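# Unload stones from wheelbarrow past the wooden batten

## Task

Take every stone out of the wheelbarrow and put it on the far side of the low wooden batten. When finished, the wheelbarrow must still stand on the floor, resting on its wheel and its legs.

## Robot and tools

Robots: four identical i2rt Big YAM arms named arm1, arm2, arm3 and arm4. Each has six revolute joints, a two-finger gripper and a wrist camera that sits on top of the hand, looking toward the fingertips. The hand reaches roughly 1.0 m from the joint1 axis. Arm feet (base_link, scene frame, metres): arm1 at (-0.295, +0.655, +0.934), arm2 at (-0.295, -0.668, +0.967), arm3 at (+0.378, +0.632, +1.040), arm4 at (+0.333, -0.631, +1.054). Each foot faces its own +x: arm1 and arm3 face roughly -y, arm2 and arm4 roughly +y. Fixed room cameras are cam_high and cam_low. Wrist cameras are arm1_cam_wrist to arm4_cam_wrist.

Frame: a single shared scene frame with its origin on the floor and +z up, in metres. The hand point lies between the finger pads, about 1 cm behind the fingertips. The fingers point along the hand's +z and close along its y. Quaternions are written w, x, y, z.

Tool move. Keys are arm1 to arm4 plus cameras. Each arm key holds that arm's own part of the command; an arm you leave out receives nothing new but may keep pushing toward an earlier target. An arm part can contain:
- joints: an object of absolute joint targets by name. joint1_rad -2.879 to 2.879 (base yaw, positive counter-clockwise seen from above, 0 along the foot's facing); joint2_rad 0 to 3.141 (shoulder, 0 means upper arm points back, positive raises it and then brings it forward); joint3_rad 0 to 3.019 (elbow, 0 folded, positive opens); joint4_rad -1.692 to 1.57 (hand pitch, positive tips fingers up); joint5_rad -1.57 to 1.57 (sideways swing, positive to the arm's right); joint6_rad -2.094 to 2.094 (roll, positive clockwise seen from behind); gripper_m 0 to 0.093 (fingertip gap in metres). All in radians except the gripper.
- target: a list of seven numbers [x, y, z, qw, qx, qy, qz], an absolute hand pose in the scene frame. The hand travels on a straight line from its current hand_target toward it. Alongside target, joints may contain only gripper_m, or the call is refused.
- speed: top speed of that straight path in m/s, 0.002 to 0.5, default 0.25; rotation is capped at double that figure in rad/s. Only valid together with target.
All motions in one call begin at once. All hand paths in a call finish together, paced by the slowest. Paths take 0.5 to 10 s and are cut off after 10 s. The hand lags, may stray, and can overshoot speed near full stretch; expect to land a centimetre or more off. Paths do not avoid obstacles or other arms. cameras is a list of camera names (or all); omitted means all, [] means none; an unknown name invalidates the call. Out-of-range values are refused, and after a refusal the remaining move, wait and finished_scene calls of that reply are skipped.

Tool wait: seconds from 0 to 10, plus optional cameras; nothing new is commanded and the scene runs on. Tool zoom_image: camera plus region [x0, y0, x1, y1] in pixels (origin top-left, up to 504 by 504) of that camera's latest image in this scene. Tool read_manual returns only URDF licence texts. Tool finished_scene takes scene, the current scene's number, and cannot be undone; the goal must hold with the robots left alone.

Reading results: each arm shows joint_positions, hand pose, statuses, torques (arm joints only, including gravity; joints 3 and 4 wrap at ±28 N m) and velocities (omitted when within noise). A 'move' line lists each arm sent motion with done or its worst status. 'as last shown' marks arms not named in the call. Statuses: off_target (stopped short, may still push); time_out (the arm keeps a nearby target and pushes; on_its_own lists joints still heading there; send the reported positions to relieve it); not_followed, 'joint command not followed' or 'pose unreachable' (a self/arm collision check held the arm back; it may keep trying). hand_target is hidden once a motion is done. The pictures line gives image order; images can be slightly older than the state.

Gripper: with a firm grip, gripper_m reads up to 0.005 m below the object's width; closed on nothing it reads 0.000 to 0.002. To grip firmly, command about 0.005 m under the width felt at contact; to release, command well above the reading. Force limit is roughly 50 to 64 N per pad.

Cautions: the arms keep pushing after contact and can push very hard. Two robots pressing hard on each other ends the scene; the collision check may act too late and ignores fingers, gripper housings and cameras. Avoid dropping stones, releasing them while moving, slamming, or tipping the wheelbarrow. Sustained loads, outstretched poses or unreachable targets heat motors, including between calls; at 85 °C a MOTOR HOT line appears and at 100 °C the arm goes limp for 30 to 60 s (OVER-TEMPERATURE FAULT; its keys then read limit_stop_at_motor_heat, so resend targets). Loose objects may occasionally be nudged. The simulation keeps running while you compose replies, with each arm holding its last command.

Each tool is called after ">>>" as name([rows], argument=value, ...), one row to a line, values as JSON.

## Session

>>> move()

Scene clock: 0.00 s.
Joint torques (N m): no reading
Heat: arm1: hottest joint1_rad 35 °C; arm2: hottest gripper 37 °C; arm3: hottest joint1_rad 34 °C; arm4: hottest joint1_rad 33 °C.
Joint velocities: within noise
arm1.joint_positions: joint1_rad=-0.047 joint2_rad=+0.634 joint3_rad=+1.444 joint4_rad=-1.330 joint5_rad=+0.281 joint6_rad=+0.229 gripper_m=+0.09396
arm1.joint_status: not commanded
arm1.hand: x=-0.3414 y=+0.4305 z=+1.5033 quat_wxyz=(-0.314, -0.714, -0.475, +0.408) (m; scene frame)
arm1.hand_target: x=-0.3413 y=+0.4332 z=+1.5126 quat_wxyz=(-0.322, -0.710, -0.471, +0.413) (m; scene frame)
arm1.hand_status: not commanded
arm2.joint_positions: joint1_rad=-0.571 joint2_rad=+0.588 joint3_rad=+1.458 joint4_rad=-1.302 joint5_rad=+0.115 joint6_rad=-0.385 gripper_m=+0.09396
arm2.joint_status: not commanded
arm2.hand: x=-0.1618 y=-0.5072 z=+1.5549 quat_wxyz=(-0.531, +0.506, -0.670, -0.115) (m; scene frame)
arm2.hand_target: x=-0.1637 y=-0.5102 z=+1.5632 quat_wxyz=(-0.539, +0.502, -0.666, -0.118) (m; scene frame)
arm2.hand_status: not commanded
arm3.joint_positions: joint1_rad=-0.889 joint2_rad=+0.644 joint3_rad=+1.375 joint4_rad=-1.400 joint5_rad=+0.041 joint6_rad=+0.190 gripper_m=+0.09396
arm3.joint_status: not commanded
arm3.hand: x=+0.1823 y=+0.4994 z=+1.5552 quat_wxyz=(-0.161, -0.879, -0.190, +0.406) (m; scene frame)
arm3.hand_target: x=+0.1839 y=+0.5006 z=+1.5654 quat_wxyz=(-0.165, -0.874, -0.189, +0.416) (m; scene frame)
arm3.hand_status: not commanded
arm4.joint_positions: joint1_rad=-0.169 joint2_rad=+0.500 joint3_rad=+1.387 joint4_rad=-1.192 joint5_rad=+0.251 joint6_rad=+0.128 gripper_m=+0.09396
arm4.joint_status: not commanded
arm4.hand: x=+0.4007 y=-0.4461 z=+1.6503 quat_wxyz=(-0.486, +0.430, -0.678, -0.345) (m; scene frame)
arm4.hand_target: x=+0.4002 y=-0.4503 z=+1.6621 quat_wxyz=(-0.493, +0.424, -0.672, -0.353) (m; scene frame)
arm4.hand_status: not commanded
pictures: arm1_cam_wrist, arm2_cam_wrist, arm3_cam_wrist, arm4_cam_wrist, cam_high, cam_low

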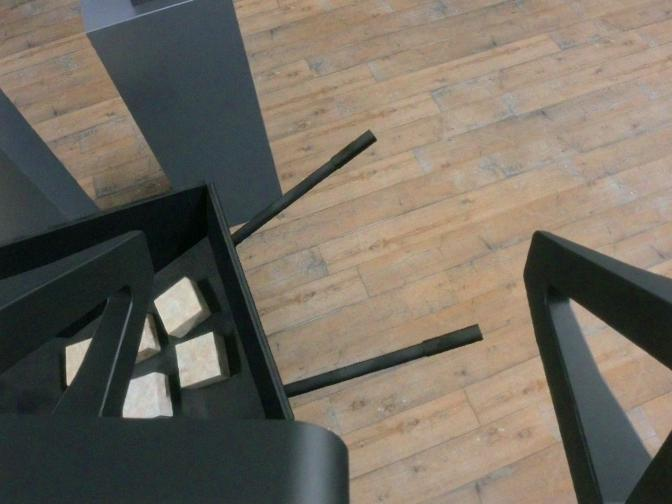

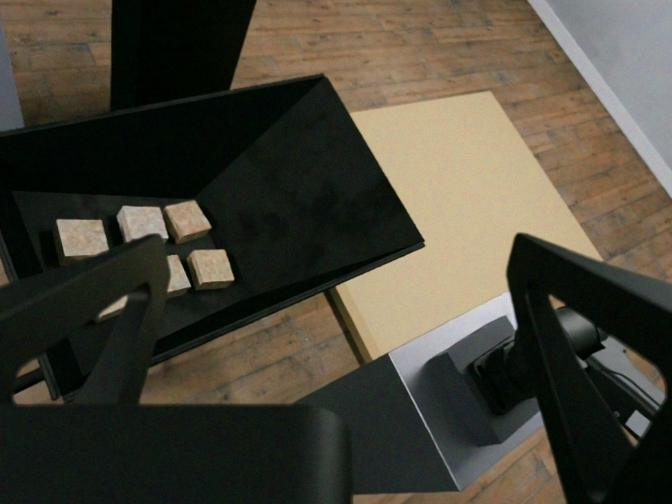

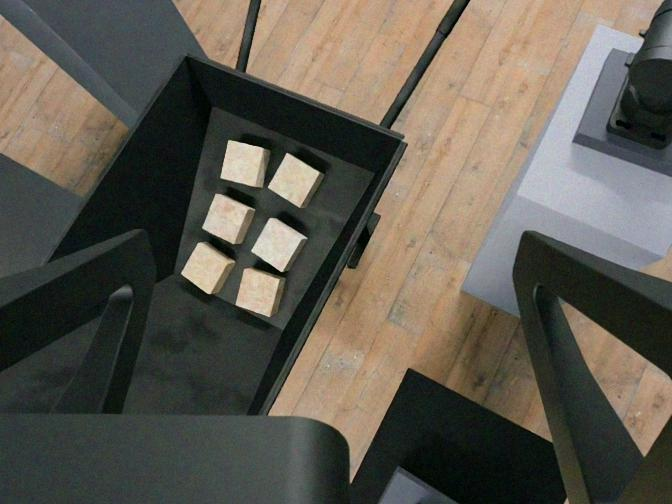

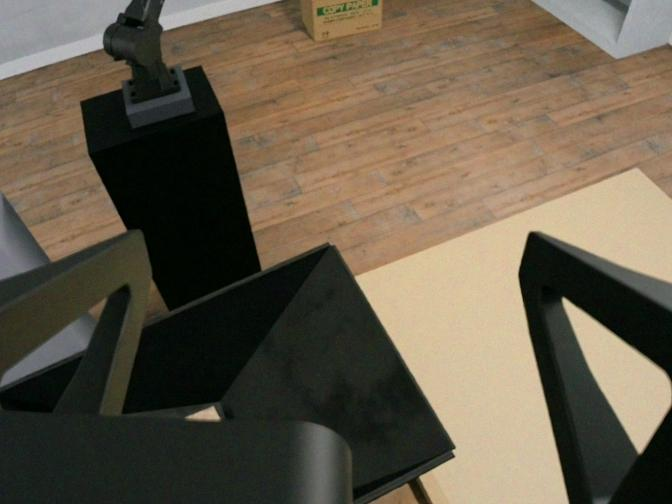

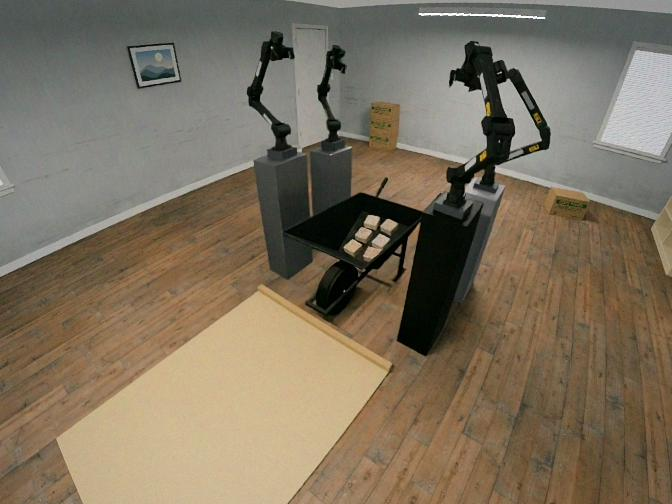

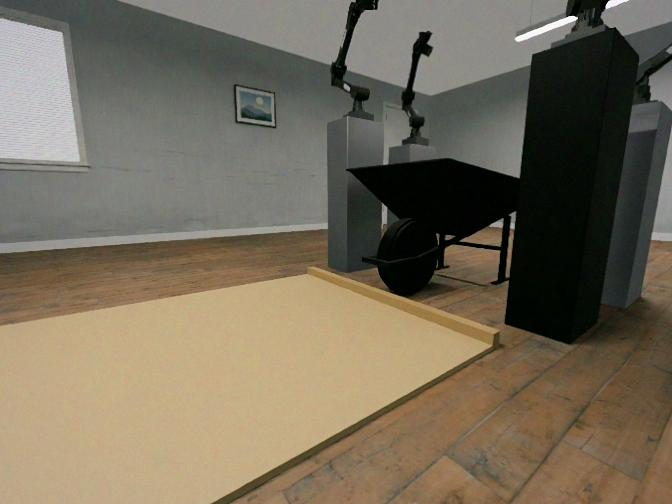

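>>> zoom_image(camera="cam_high", region=[240, 160, 460, 360])

>>> zoom_image(camera="cam_low", region=[300, 130, 560, 340])

>>> zoom_image(camera="arm1_cam_wrist", region=[0, 100, 500, 440])

>>> zoom_image(camera="arm3_cam_wrist", region=[0, 0, 500, 440])

Scaled by 2.291 from the camera's 672x504 image, which has a finer 960x720 frame.

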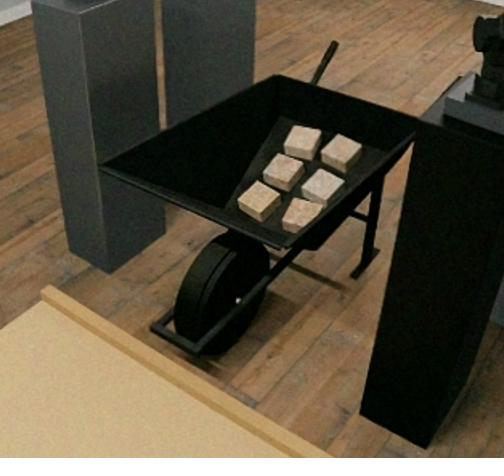

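Scaled by 1.938 from the camera's 672x504 image, which has a finer 960x720 frame.

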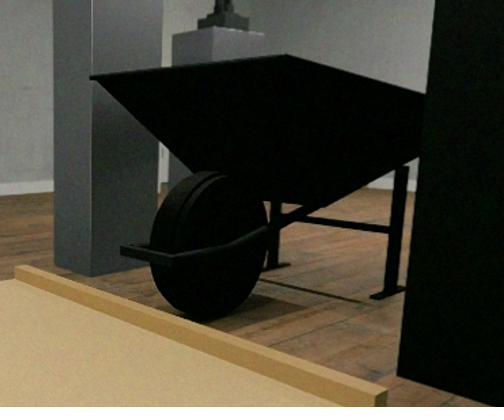

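Scaled by 1.008 from the camera's 672x504 image, which has a finer 960x720 frame.

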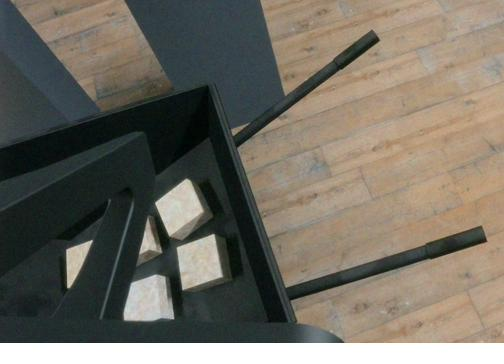

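Scaled by 1.008 from the camera's 672x504 image, which has a finer 960x720 frame.

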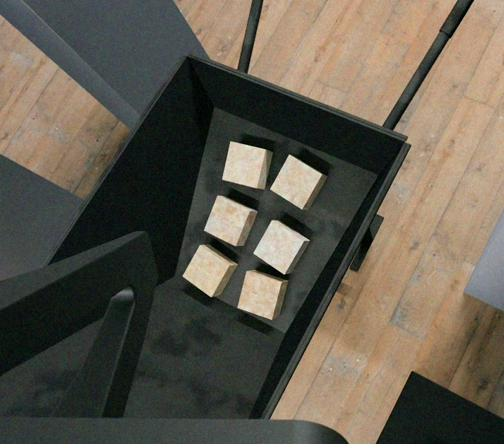

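>>> move(arm2={"joints": {"joint1_rad": 0.25, "joint2_rad": 0.6, "joint3_rad": 1.45, "joint4_rad": -1.35, "joint5_rad": 0.0, "joint6_rad": 0.0}}, arm3={"joints": {"joint1_rad": 0.35, "joint2_rad": 0.6, "joint3_rad": 1.4, "joint4_rad": -1.3, "joint5_rad": 0.0, "joint6_rad": 0.0}})

Scene clock: 17.43 s.
Joint torques (N m): arm1=[-1.9 2.32 9.95 2.48 0.09 -0.15] | arm2=[1.38 2.61 6.09 0.94 -0.09 0.16] | arm3=[1.08 1.73 10.5 2.52 -0.11 -0.18] | arm4=[-0.79 4.89 7.57 2.02 -0.08 -0.03]
move: arm2 done; arm3 done
arm1, arm4: as last shown
arm2.joint_positions: joint1_rad=+0.235 joint2_rad=+0.591 joint3_rad=+1.458 joint4_rad=-1.332 joint5_rad=+0.000 joint6_rad=-0.018 gripper_m=+0.09396
arm2.joint_status: all done
arm2.hand: x=-0.3423 y=-0.4662 z=+1.5474 quat_wxyz=(-0.336, +0.668, -0.524, -0.409) (m; scene frame)
arm3.joint_positions: joint1_rad=+0.341 joint2_rad=+0.607 joint3_rad=+1.375 joint4_rad=-1.326 joint5_rad=+0.002 joint6_rad=+0.014 gripper_m=+0.09398
arm3.joint_status: all done
arm3.hand: x=+0.4445 y=+0.4117 z=+1.5785 quat_wxyz=(-0.393, -0.524, -0.699, +0.287) (m; scene frame)
pictures: arm1_cam_wrist, arm2_cam_wrist, arm3_cam_wrist, arm4_cam_wrist, cam_high, cam_low
camera_calibration:
arm2_cam_wrist: T_world_to_cam=[[0.969171, 0.245456, 0.0214034, 0.414989], [0.226366, -0.852748, -0.470723, 0.414029], [-0.0972901, 0.461056, -0.882021, 1.67186], [0, 0, 0, 1]]
arm3_cam_wrist: T_world_to_cam=[[-0.954918, -0.296853, -0.00303149, 0.553205], [-0.273873, 0.884845, -0.376886, 0.359066], [0.114562, -0.359065, -0.926255, 1.68022], [0, 0, 0, 1]]

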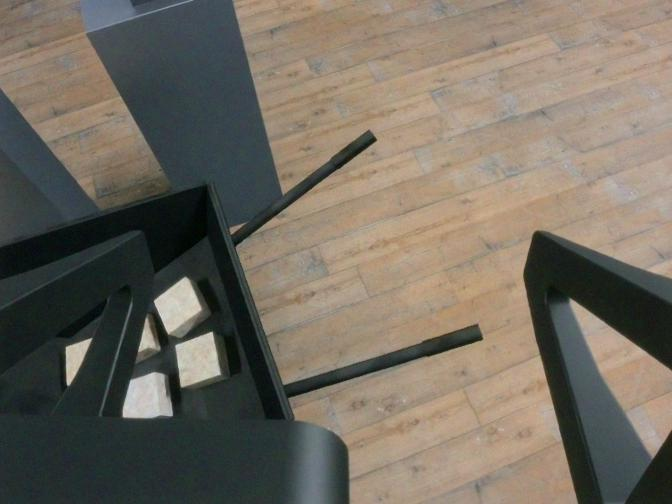

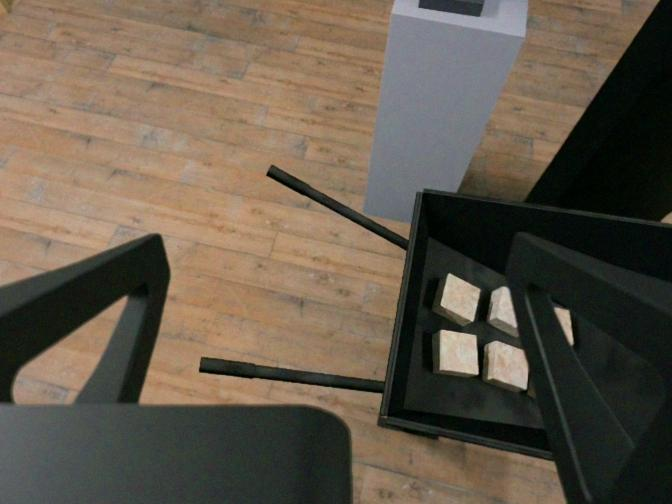

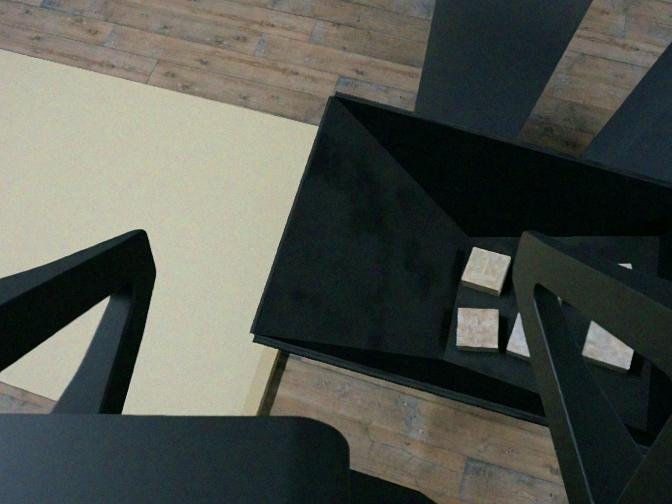

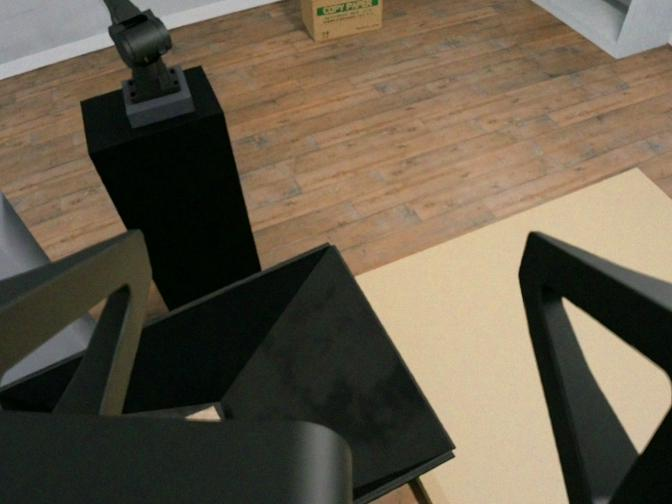

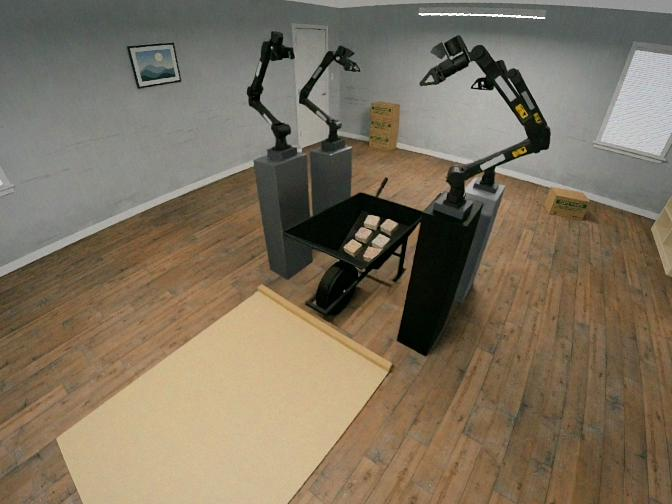

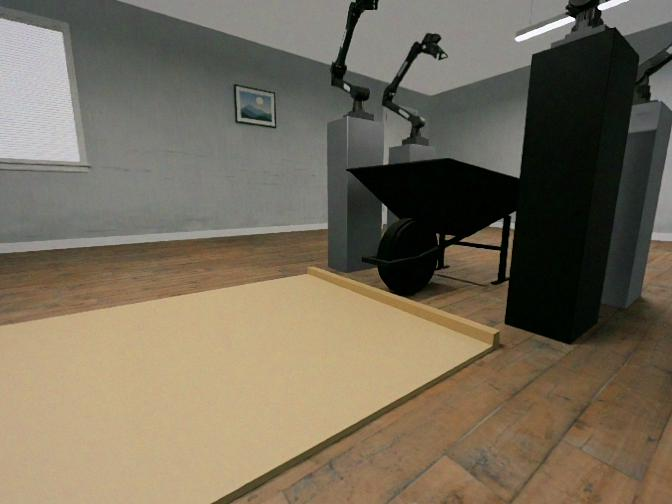

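>>> zoom_image(camera="cam_high", region=[230, 100, 350, 190])

>>> zoom_image(camera="cam_high", region=[420, 150, 540, 240])

>>> zoom_image(camera="cam_high", region=[280, 220, 400, 310])

>>> zoom_image(camera="cam_low", region=[340, 150, 540, 300])

>>> zoom_image(camera="cam_low", region=[320, 60, 440, 150])

Scaled by 4.200 from the camera's 672x504 image, which has a finer 960x720 frame.

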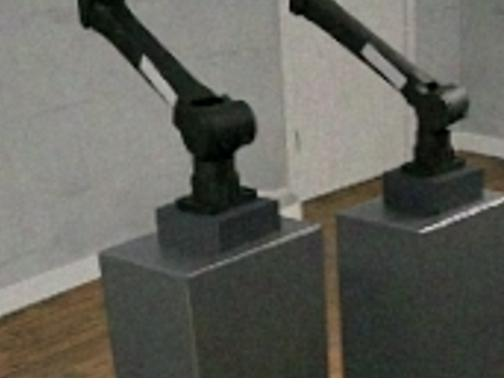

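Scaled by 4.200 from the camera's 672x504 image, which has a finer 960x720 frame.

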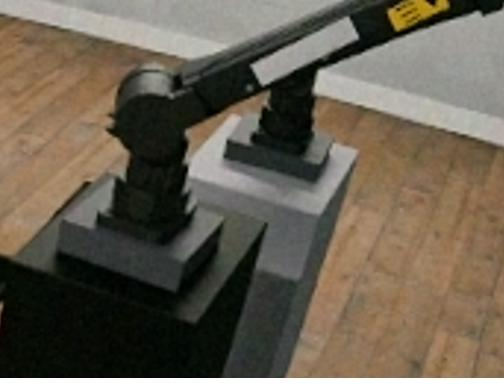

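Scaled by 4.200 from the camera's 672x504 image, which has a finer 960x720 frame.

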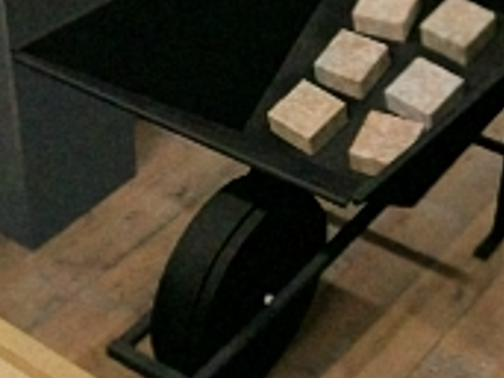

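Scaled by 2.520 from the camera's 672x504 image, which has a finer 960x720 frame.

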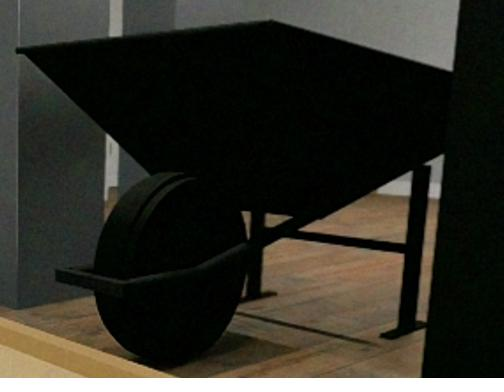

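Scaled by 4.200 from the camera's 672x504 image, which has a finer 960x720 frame.

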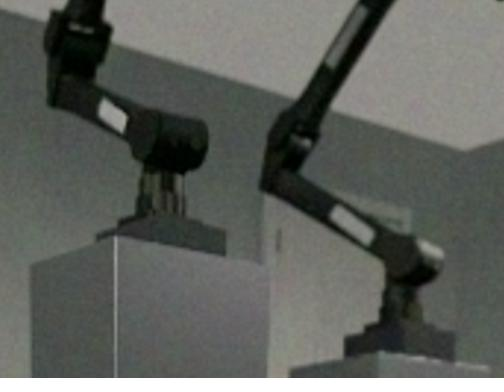

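>>> move(arm1={"joints": {"joint1_rad": -1.134}}, arm2={"joints": {"joint1_rad": 1.216}}, arm3={"joints": {"joint1_rad": 1.3, "joint2_rad": 1.3, "joint3_rad": 1.4, "joint4_rad": -1.2, "joint5_rad": 0.0, "joint6_rad": 0.0}}, arm4={"joints": {"joint1_rad": -1.3, "joint2_rad": 1.3, "joint3_rad": 1.4, "joint4_rad": -1.2, "joint5_rad": 0.0, "joint6_rad": 0.0}})

Scene clock: 64.40 s.
Joint torques (N m): arm1=[-2.61 2.37 9.94 2.47 0.09 -0.15] | arm2=[1.32 2.49 6.13 0.94 -0.05 0.16] | arm3=[0.67 -10.81 11.81 1.32 -0.03 -0.16] | arm4=[-0.85 -10.46 9.11 0.61 -0.23 -0.17]
move: arm1 done; arm2 done; arm3 done; arm4 done
arm1.joint_positions: joint1_rad=-1.126 joint2_rad=+0.634 joint3_rad=+1.444 joint4_rad=-1.330 joint5_rad=+0.281 joint6_rad=+0.229 gripper_m=+0.09397
arm1.joint_status: all done
arm1.hand: x=-0.5162 y=+0.5940 z=+1.5031 quat_wxyz=(-0.063, -0.857, -0.039, +0.510) (m; scene frame)
arm2.joint_positions: joint1_rad=+1.201 joint2_rad=+0.591 joint3_rad=+1.458 joint4_rad=-1.332 joint5_rad=+0.000 joint6_rad=-0.018 gripper_m=+0.09398
arm2.joint_status: all done
arm2.hand: x=-0.4931 y=-0.5935 z=+1.5460 quat_wxyz=(-0.109, +0.837, -0.152, -0.514) (m; scene frame)
arm3.joint_positions: joint1_rad=+1.298 joint2_rad=+1.306 joint3_rad=+1.380 joint4_rad=-1.213 joint5_rad=+0.001 joint6_rad=+0.012 gripper_m=+0.09399
arm3.joint_status: all done
arm3.hand: x=+0.8258 y=+0.4863 z=+1.3605 quat_wxyz=(-0.213, -0.159, -0.963, +0.035) (m; scene frame)
arm4.joint_positions: joint1_rad=-1.299 joint2_rad=+1.310 joint3_rad=+1.387 joint4_rad=-1.190 joint5_rad=+0.003 joint6_rad=+0.016 gripper_m=+0.09396
arm4.joint_status: all done
arm4.hand: x=+0.7897 y=-0.4845 z=+1.3775 quat_wxyz=(-0.224, +0.144, -0.963, -0.037) (m; scene frame)
pictures: arm1_cam_wrist, arm2_cam_wrist, arm3_cam_wrist, arm4_cam_wrist, cam_high, cam_low
camera_calibration:
arm1_cam_wrist: T_world_to_cam=[[-0.132929, 0.987843, -0.0806047, -0.533317], [0.895025, 0.0847078, -0.437898, 1.07623], [-0.425746, -0.130352, -0.895404, 1.32683], [0, 0, 0, 1]]
arm2_cam_wrist: T_world_to_cam=[[0.348723, 0.936845, 0.0267241, 0.688663], [0.834158, -0.297247, -0.464569, 0.958861], [-0.427285, 0.184298, -0.885134, 1.39243], [0, 0, 0, 1]]
arm3_cam_wrist: T_world_to_cam=[[-0.30766, -0.951495, -0.00147268, 0.720594], [-0.933567, 0.301564, 0.193678, 0.367528], [-0.18384, 0.060962, -0.981064, 1.57817], [0, 0, 0, 1]]
arm4_cam_wrist: T_world_to_cam=[[0.293168, -0.95605, 0.00461527, -0.703069], [-0.941176, -0.287752, 0.177162, 0.362966], [-0.168048, -0.0562821, -0.984171, 1.58618], [0, 0, 0, 1]]

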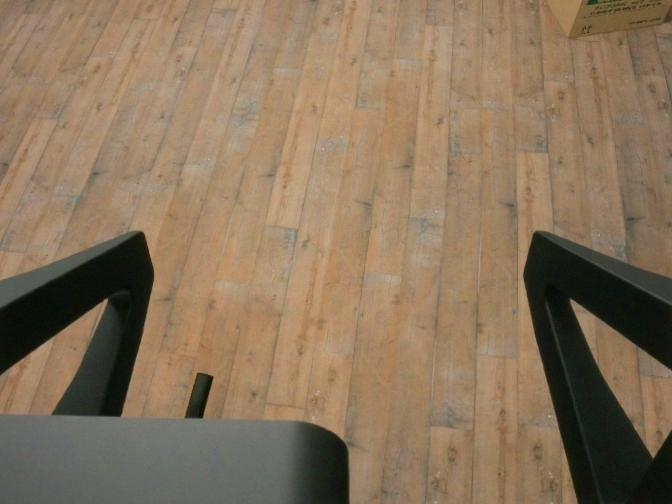

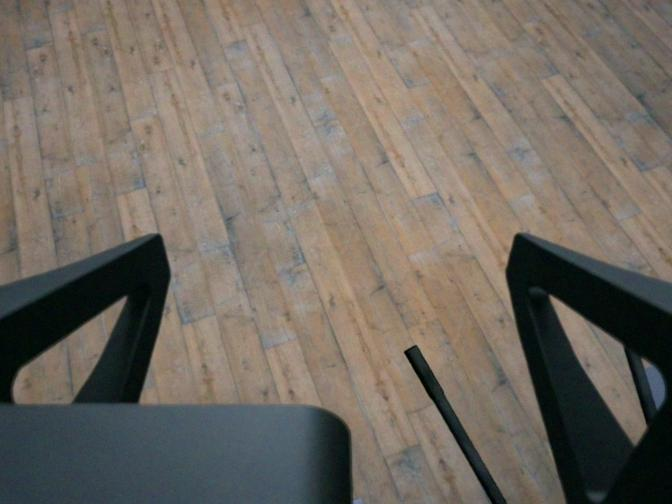

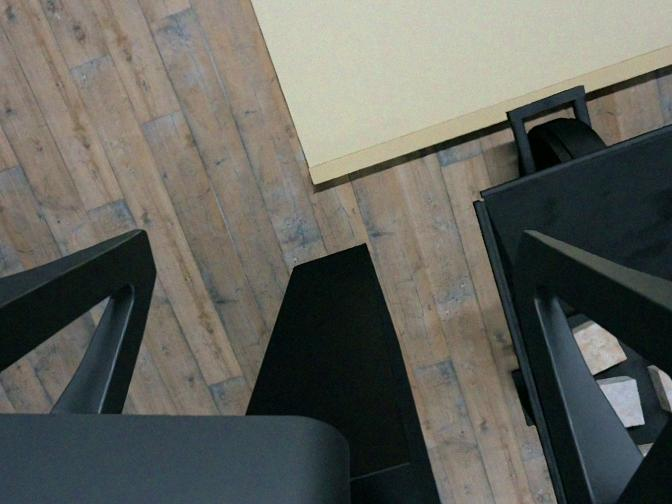

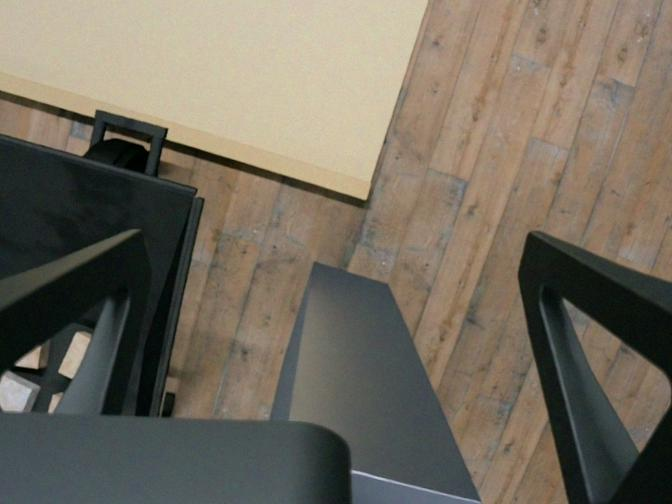

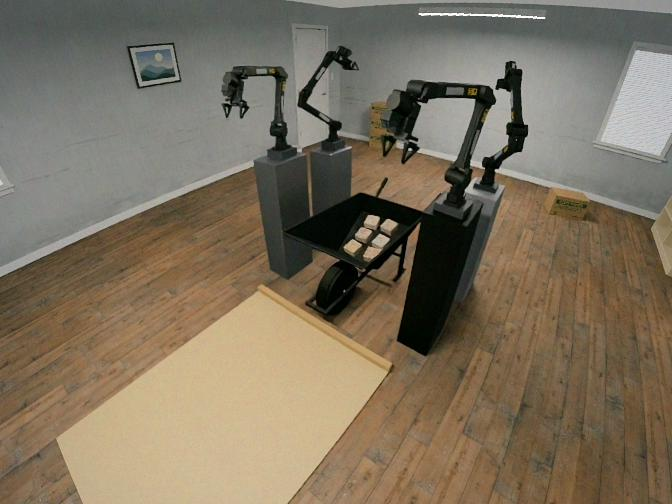

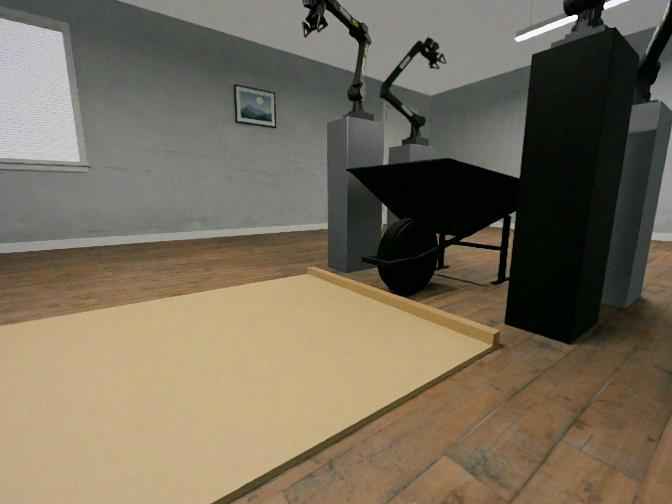

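>>> move(arm1={"joints": {"joint2_rad": 2.2, "joint3_rad": 0.75, "joint4_rad": 0.45, "joint5_rad": -0.677, "joint6_rad": 0.547}}, arm2={"joints": {"joint2_rad": 2.35, "joint3_rad": 0.8, "joint4_rad": 0.45, "joint5_rad": 0.72, "joint6_rad": -0.415}})

Scene clock: 69.07 s.
Joint torques (N m): arm1=[-2.43 -11.99 2.81 2.65 -0.48 -0.11] | arm2=[1.2 -13.68 0.96 1.83 0.42 -0.12] | arm3=[0.62 -10.81 11.81 1.33 -0.03 -0.16] | arm4=[-0.79 -10.46 9.11 0.59 -0.22 -0.17]
Heat: arm1: hottest joint3_rad 35 °C; arm2: hottest gripper 36 °C; arm3: hottest joint3_rad 39 °C; arm4: hottest joint3_rad 37 °C.
move: arm1 done; arm2 done
arm1.joint_positions: joint1_rad=-1.128 joint2_rad=+2.186 joint3_rad=+0.752 joint4_rad=+0.428 joint5_rad=-0.667 joint6_rad=+0.534 gripper_m=+0.09397
arm1.joint_status: all done
arm1.hand: x=-0.6532 y=+0.3453 z=+0.7836 quat_wxyz=(-0.406, -0.908, -0.070, +0.079) (m; scene frame)
arm2.joint_positions: joint1_rad=+1.201 joint2_rad=+2.332 joint3_rad=+0.804 joint4_rad=+0.429 joint5_rad=+0.717 joint6_rad=-0.396 gripper_m=+0.09398
arm2.joint_status: all done
arm2.hand: x=-0.6615 y=-0.3962 z=+0.7636 quat_wxyz=(-0.403, +0.909, -0.076, -0.073) (m; scene frame)
arm3, arm4: as last shown
pictures: arm1_cam_wrist, arm2_cam_wrist, arm3_cam_wrist, arm4_cam_wrist, cam_high, cam_low
camera_calibration:
arm1_cam_wrist: T_world_to_cam=[[-0.182209, 0.656326, -0.732145, 0.22901], [0.845206, 0.485024, 0.22445, 0.215039], [0.502421, -0.577916, -0.643107, 1.1549], [0, 0, 0, 1]]
arm2_cam_wrist: T_world_to_cam=[[0.185806, 0.677374, 0.711787, -0.150293], [0.838681, -0.486759, 0.244295, 0.181164], [0.511947, 0.551571, -0.658543, 1.18537], [0, 0, 0, 1]]
arm3_cam_wrist: T_world_to_cam=[[-0.30766, -0.951495, -0.00147268, 0.720594], [-0.933567, 0.301564, 0.193678, 0.367528], [-0.18384, 0.060962, -0.981064, 1.57817], [0, 0, 0, 1]]
arm4_cam_wrist: T_world_to_cam=[[0.293168, -0.95605, 0.00461527, -0.703069], [-0.941176, -0.287752, 0.177162, 0.362966], [-0.168048, -0.0562821, -0.984171, 1.58618], [0, 0, 0, 1]]

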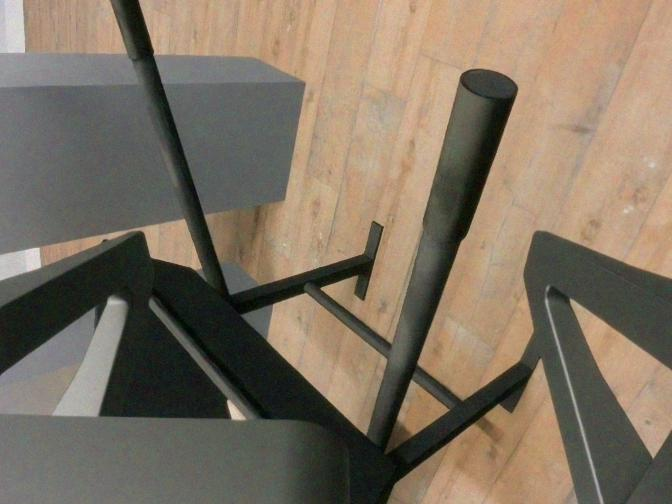

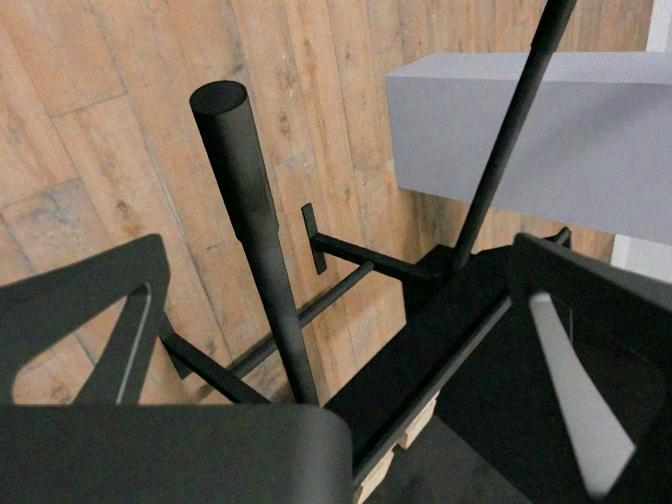

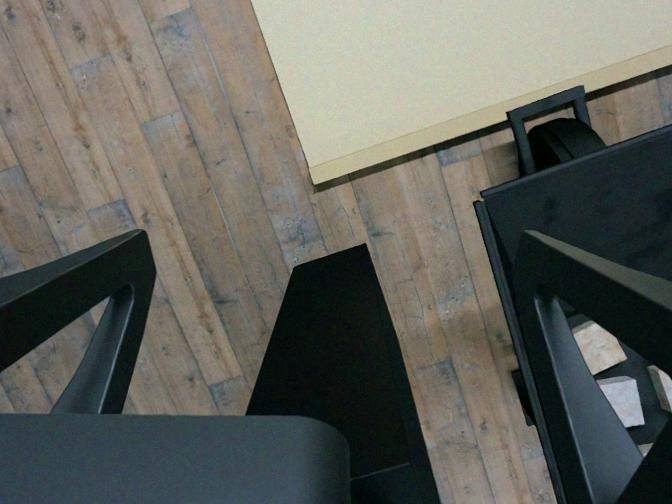

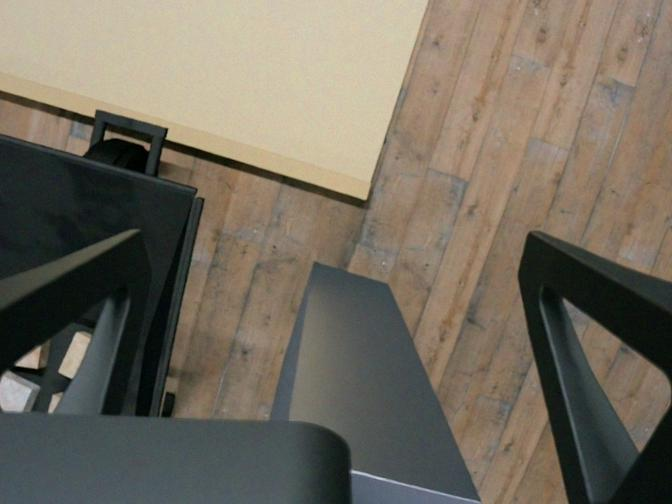

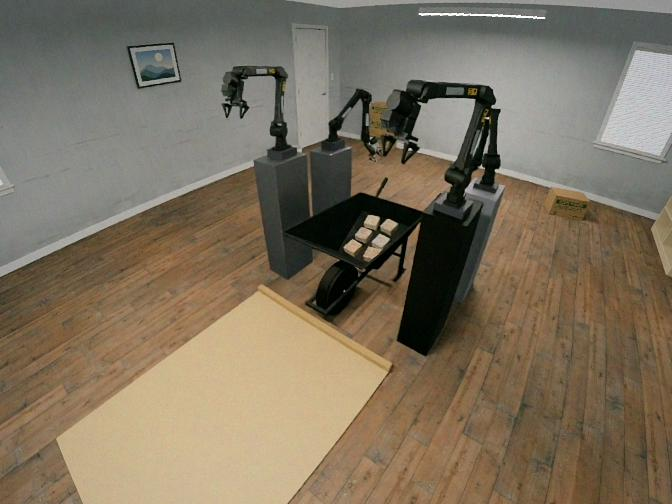

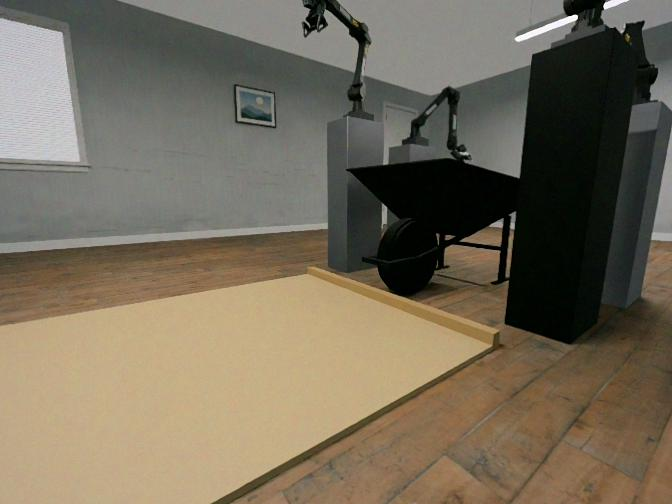

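>>> move(arm1={"target": [-0.606, 0.319, 0.629, 0.382, 0.923, 0.043, -0.018], "speed": 0.15}, arm2={"target": [-0.610, -0.375, 0.629, 0.382, -0.923, 0.043, 0.018], "speed": 0.15}, cameras=["arm1_cam_wrist", "arm2_cam_wrist", "cam_high"])

Scene clock: 75.17 s.
Joint torques (N m): arm1=[-1.32 -12.98 1.2 2.48 -0.22 -0.11] | arm2=[-1.38 -13.92 0.17 1.77 0.16 -0.12] | arm3=[0.62 -10.81 11.81 1.33 -0.02 -0.16] | arm4=[-0.85 -10.46 9.13 0.62 -0.22 -0.18]
move: arm1 done; arm2 done
arm1.joint_positions: joint1_rad=-1.015 joint2_rad=+2.610 joint3_rad=+0.933 joint4_rad=+0.603 joint5_rad=-0.620 joint6_rad=+0.665 gripper_m=+0.09397
arm1.hand: x=-0.6077 y=+0.3202 z=+0.6338 quat_wxyz=(-0.380, -0.924, -0.045, +0.017) (m; scene frame)
arm1.hand_target: x=-0.6064 y=+0.3192 z=+0.6292 quat_wxyz=(-0.381, -0.923, -0.043, +0.019) (m; scene frame)
arm1.hand_status: done (0.005 m and 0.4 deg from the pose sent, 0.164 m and 8.3 deg at the start)
arm2.joint_positions: joint1_rad=+1.106 joint2_rad=+2.692 joint3_rad=+0.957 joint4_rad=+0.594 joint5_rad=+0.666 joint6_rad=-0.534 gripper_m=+0.09398
arm2.hand: x=-0.6158 y=-0.3784 z=+0.6358 quat_wxyz=(-0.381, +0.923, -0.044, -0.021) (m; scene frame)
arm2.hand_target: x=-0.6102 y=-0.3752 z=+0.6293 quat_wxyz=(-0.382, +0.923, -0.043, -0.018) (m; scene frame)
arm2.hand_status: done (0.010 m and 0.3 deg from the pose sent, 0.146 m and 7.9 deg at the start)
arm3, arm4: as last shown
pictures: arm1_cam_wrist, arm2_cam_wrist, cam_high
camera_calibration:
arm1_cam_wrist: T_world_to_cam=[[-0.0870076, 0.703399, -0.70545, 0.169936], [0.806876, 0.465081, 0.364212, 0.116837], [0.584278, -0.537521, -0.608021, 1.03581], [0, 0, 0, 1]]
arm2_cam_wrist: T_world_to_cam=[[0.0869369, 0.718143, 0.690443, -0.111735], [0.812373, -0.452262, 0.368116, 0.100792], [0.576621, 0.528895, -0.622719, 1.07652], [0, 0, 0, 1]]

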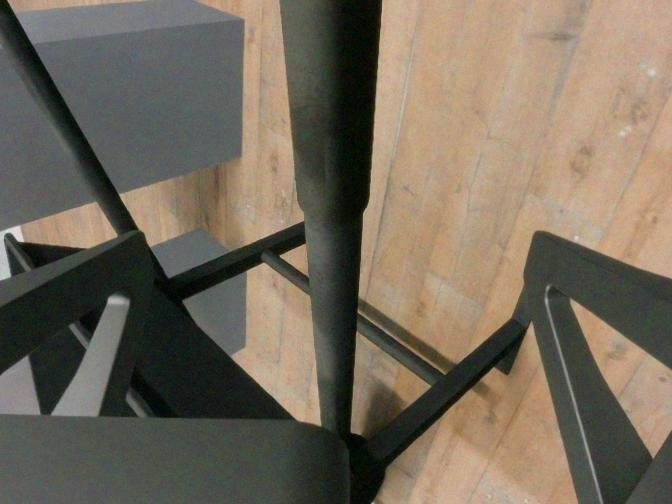

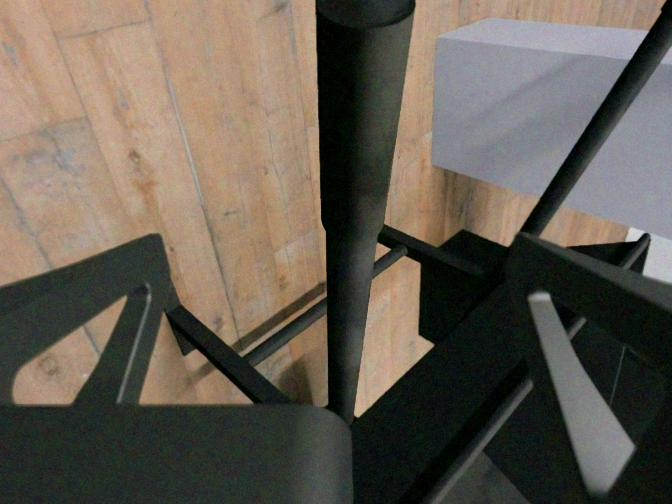

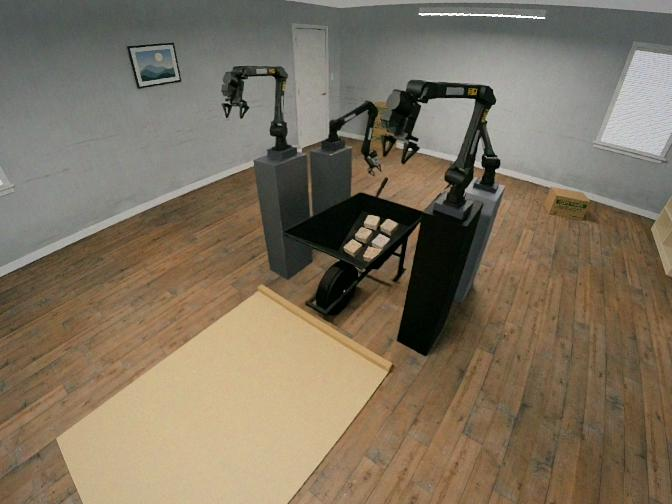

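>>> move(arm1={"target": [-0.606, 0.2245, 0.5375, 0.382, 0.923, 0.043, -0.018], "speed": 0.08}, arm2={"target": [-0.608, -0.277, 0.540, 0.382, -0.923, 0.043, 0.018], "speed": 0.08}, cameras=["arm1_cam_wrist", "arm2_cam_wrist", "cam_high"])

Scene clock: 80.10 s.
Joint torques (N m): arm1=[-1.26 -14.39 2.63 2.06 -0.14 -0.11] | arm2=[-1.79 -15.03 1.11 1.77 0.1 -0.12] | arm3=[0.56 -10.75 11.79 1.33 -0.03 -0.16] | arm4=[-0.85 -10.52 9.13 0.59 -0.22 -0.17]
move: arm1 off_target; arm2 off_target
arm1.joint_positions: joint1_rad=-0.835 joint2_rad=+2.853 joint3_rad=+1.265 joint4_rad=+0.628 joint5_rad=-0.527 joint6_rad=+0.846 gripper_m=+0.09397
arm1.hand: x=-0.6104 y=+0.2222 z=+0.5474 quat_wxyz=(-0.384, -0.922, -0.048, +0.022) (m; scene frame)
arm1.hand_target: x=-0.6057 y=+0.2246 z=+0.5378 quat_wxyz=(-0.382, -0.923, -0.043, +0.018) (m; scene frame)
arm1.hand_status: off_target (0.011 m and 0.8 deg from the pose sent, 0.136 m and 0.4 deg at the start)
arm2.joint_positions: joint1_rad=+0.895 joint2_rad=+2.922 joint3_rad=+1.278 joint4_rad=+0.643 joint5_rad=+0.563 joint6_rad=-0.759 gripper_m=+0.09398
arm2.hand: x=-0.6188 y=-0.2770 z=+0.5508 quat_wxyz=(-0.383, +0.922, -0.046, -0.025) (m; scene frame)
arm2.hand_target: x=-0.6080 y=-0.2775 z=+0.5402 quat_wxyz=(-0.382, +0.923, -0.043, -0.018) (m; scene frame)
arm2.hand_status: off_target (0.015 m and 0.8 deg from the pose sent, 0.140 m and 0.3 deg at the start)
arm3, arm4: as last shown
pictures: arm1_cam_wrist, arm2_cam_wrist, cam_high
camera_calibration:
arm1_cam_wrist: T_world_to_cam=[[-0.0955292, 0.695627, -0.712023, 0.177802], [0.80946, 0.470598, 0.351159, 0.203618], [0.579352, -0.542808, -0.608038, 0.930412], [0, 0, 0, 1]]
arm2_cam_wrist: T_world_to_cam=[[0.0937645, 0.715255, 0.692545, -0.123391], [0.815148, -0.454532, 0.359073, 0.186429], [0.571613, 0.530859, -0.625658, 0.97074], [0, 0, 0, 1]]

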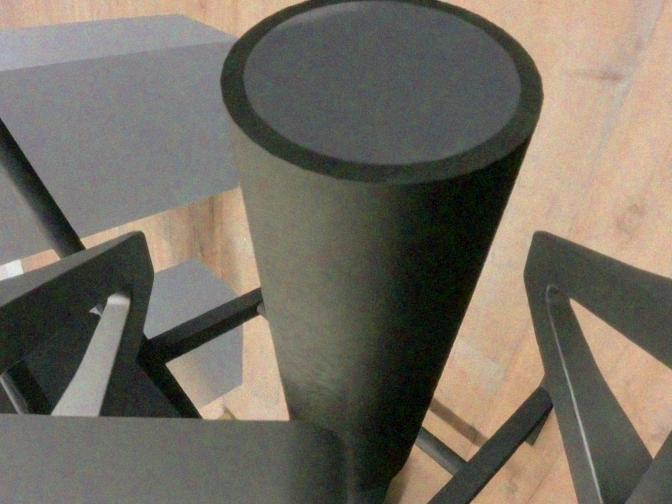

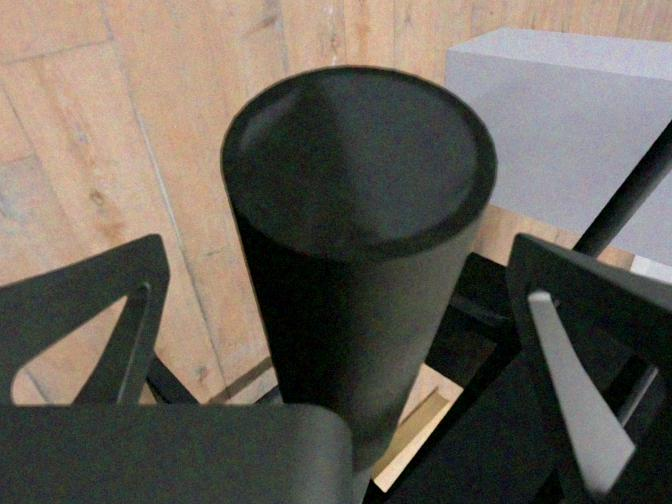

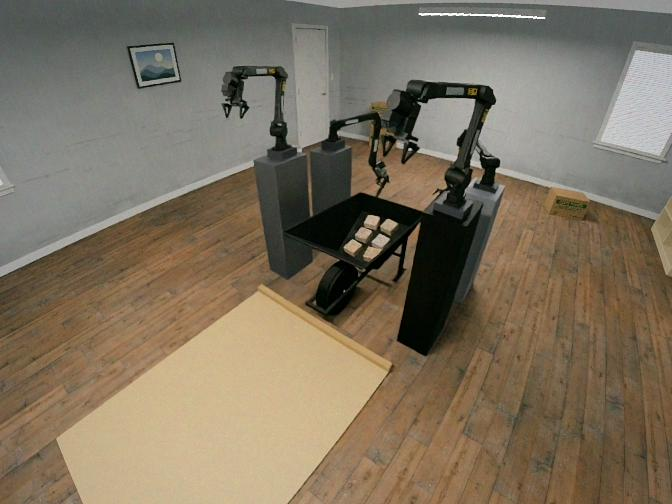

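>>> move(arm1={"joints": {"gripper_m": 0.034}}, arm2={"joints": {"gripper_m": 0.034}}, cameras=["arm1_cam_wrist", "arm2_cam_wrist", "cam_high"])

Scene clock: 83.90 s.
Joint torques (N m): arm1=[-1.61 -14.74 2.55 2.06 -0.3 -0.11] | arm2=[-1.26 -15.03 0.9 1.77 0.12 -0.11] | arm3=[0.62 -10.81 11.79 1.32 -0.02 -0.16] | arm4=[-0.79 -10.46 9.11 0.59 -0.22 -0.18]
move: arm1 done; arm2 done
arm1.joint_positions: joint1_rad=-0.836 joint2_rad=+2.859 joint3_rad=+1.265 joint4_rad=+0.628 joint5_rad=-0.523 joint6_rad=+0.846 gripper_m=+0.03417
arm1.joint_status: all done
arm1.hand: x=-0.6090 y=+0.2249 z=+0.5440 quat_wxyz=(-0.381, -0.923, -0.046, +0.021) (m; scene frame)
arm2.joint_positions: joint1_rad=+0.895 joint2_rad=+2.922 joint3_rad=+1.282 joint4_rad=+0.643 joint5_rad=+0.563 joint6_rad=-0.759 gripper_m=+0.03417
arm2.joint_status: all done
arm2.hand: x=-0.6203 y=-0.2758 z=+0.5512 quat_wxyz=(-0.384, +0.922, -0.046, -0.026) (m; scene frame)
arm3, arm4: as last shown
pictures: arm1_cam_wrist, arm2_cam_wrist, cam_high
camera_calibration:
arm1_cam_wrist: T_world_to_cam=[[-0.0921961, 0.700852, -0.707324, 0.171953], [0.810274, 0.465682, 0.355805, 0.201458], [0.578754, -0.540322, -0.610816, 0.929532], [0, 0, 0, 1]]
arm2_cam_wrist: T_world_to_cam=[[0.095579, 0.713742, 0.693857, -0.124371], [0.816107, -0.455291, 0.35592, 0.190218], [0.569942, 0.532243, -0.626006, 0.97068], [0, 0, 0, 1]]

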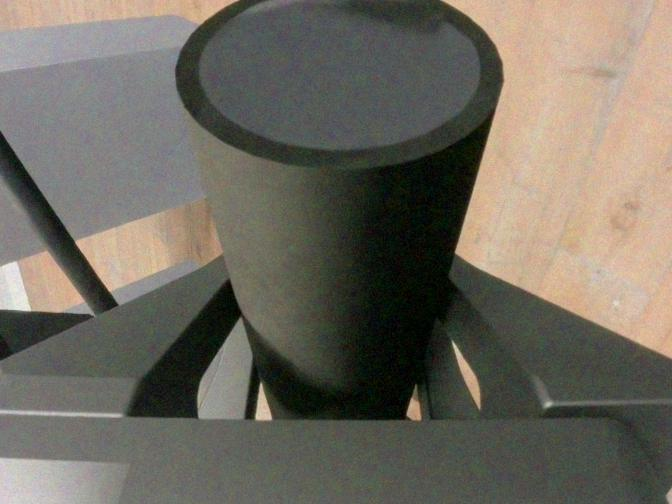

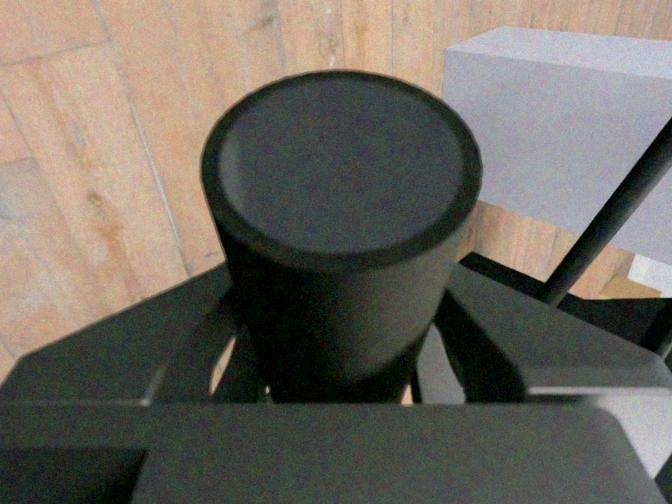

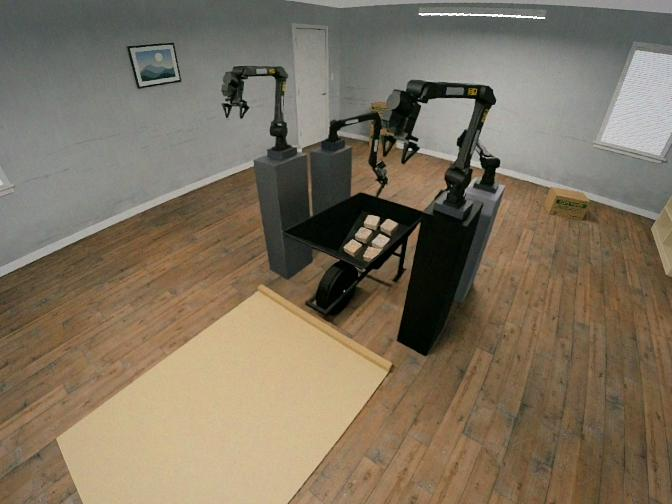

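>>> move(arm1={"joints": {"gripper_m": 0.030}}, arm2={"joints": {"gripper_m": 0.030}}, cameras=["arm1_cam_wrist"])

Scene clock: 84.53 s.
Joint torques (N m): arm1=[-1.55 -14.74 2.56 2.06 -0.29 -0.11] | arm2=[-1.32 -15.09 0.9 1.78 0.11 -0.11] | arm3=[0.62 -10.75 11.81 1.32 -0.03 -0.15] | arm4=[-0.79 -10.46 9.11 0.61 -0.22 -0.17]
move: arm1 done; arm2 done
arm1.joint_positions: joint1_rad=-0.836 joint2_rad=+2.859 joint3_rad=+1.265 joint4_rad=+0.628 joint5_rad=-0.523 joint6_rad=+0.846 gripper_m=+0.03133
arm1.joint_status: all done
arm1.hand: x=-0.6090 y=+0.2249 z=+0.5440 quat_wxyz=(-0.381, -0.923, -0.046, +0.021) (m; scene frame)
arm2.joint_positions: joint1_rad=+0.895 joint2_rad=+2.922 joint3_rad=+1.282 joint4_rad=+0.643 joint5_rad=+0.563 joint6_rad=-0.759 gripper_m=+0.03164
arm2.joint_status: all done
arm2.hand: x=-0.6203 y=-0.2758 z=+0.5512 quat_wxyz=(-0.384, +0.922, -0.046, -0.026) (m; scene frame)
arm3, arm4: as last shown
pictures: arm1_cam_wrist
camera_calibration:
arm1_cam_wrist: T_world_to_cam=[[-0.0921961, 0.700852, -0.707324, 0.171953], [0.810274, 0.465682, 0.355805, 0.201458], [0.578754, -0.540322, -0.610816, 0.929532], [0, 0, 0, 1]]

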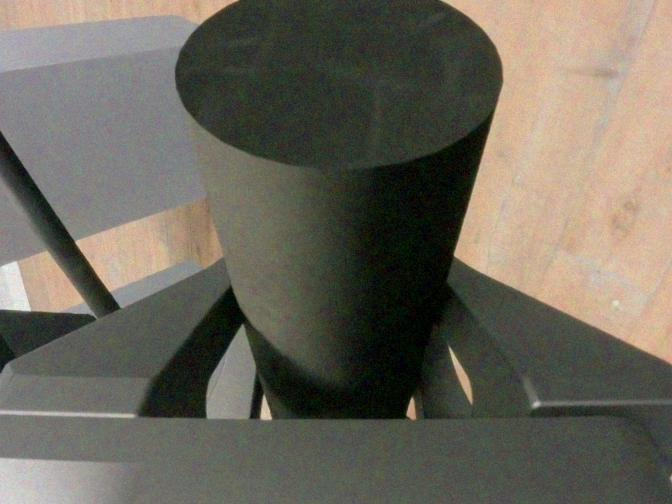

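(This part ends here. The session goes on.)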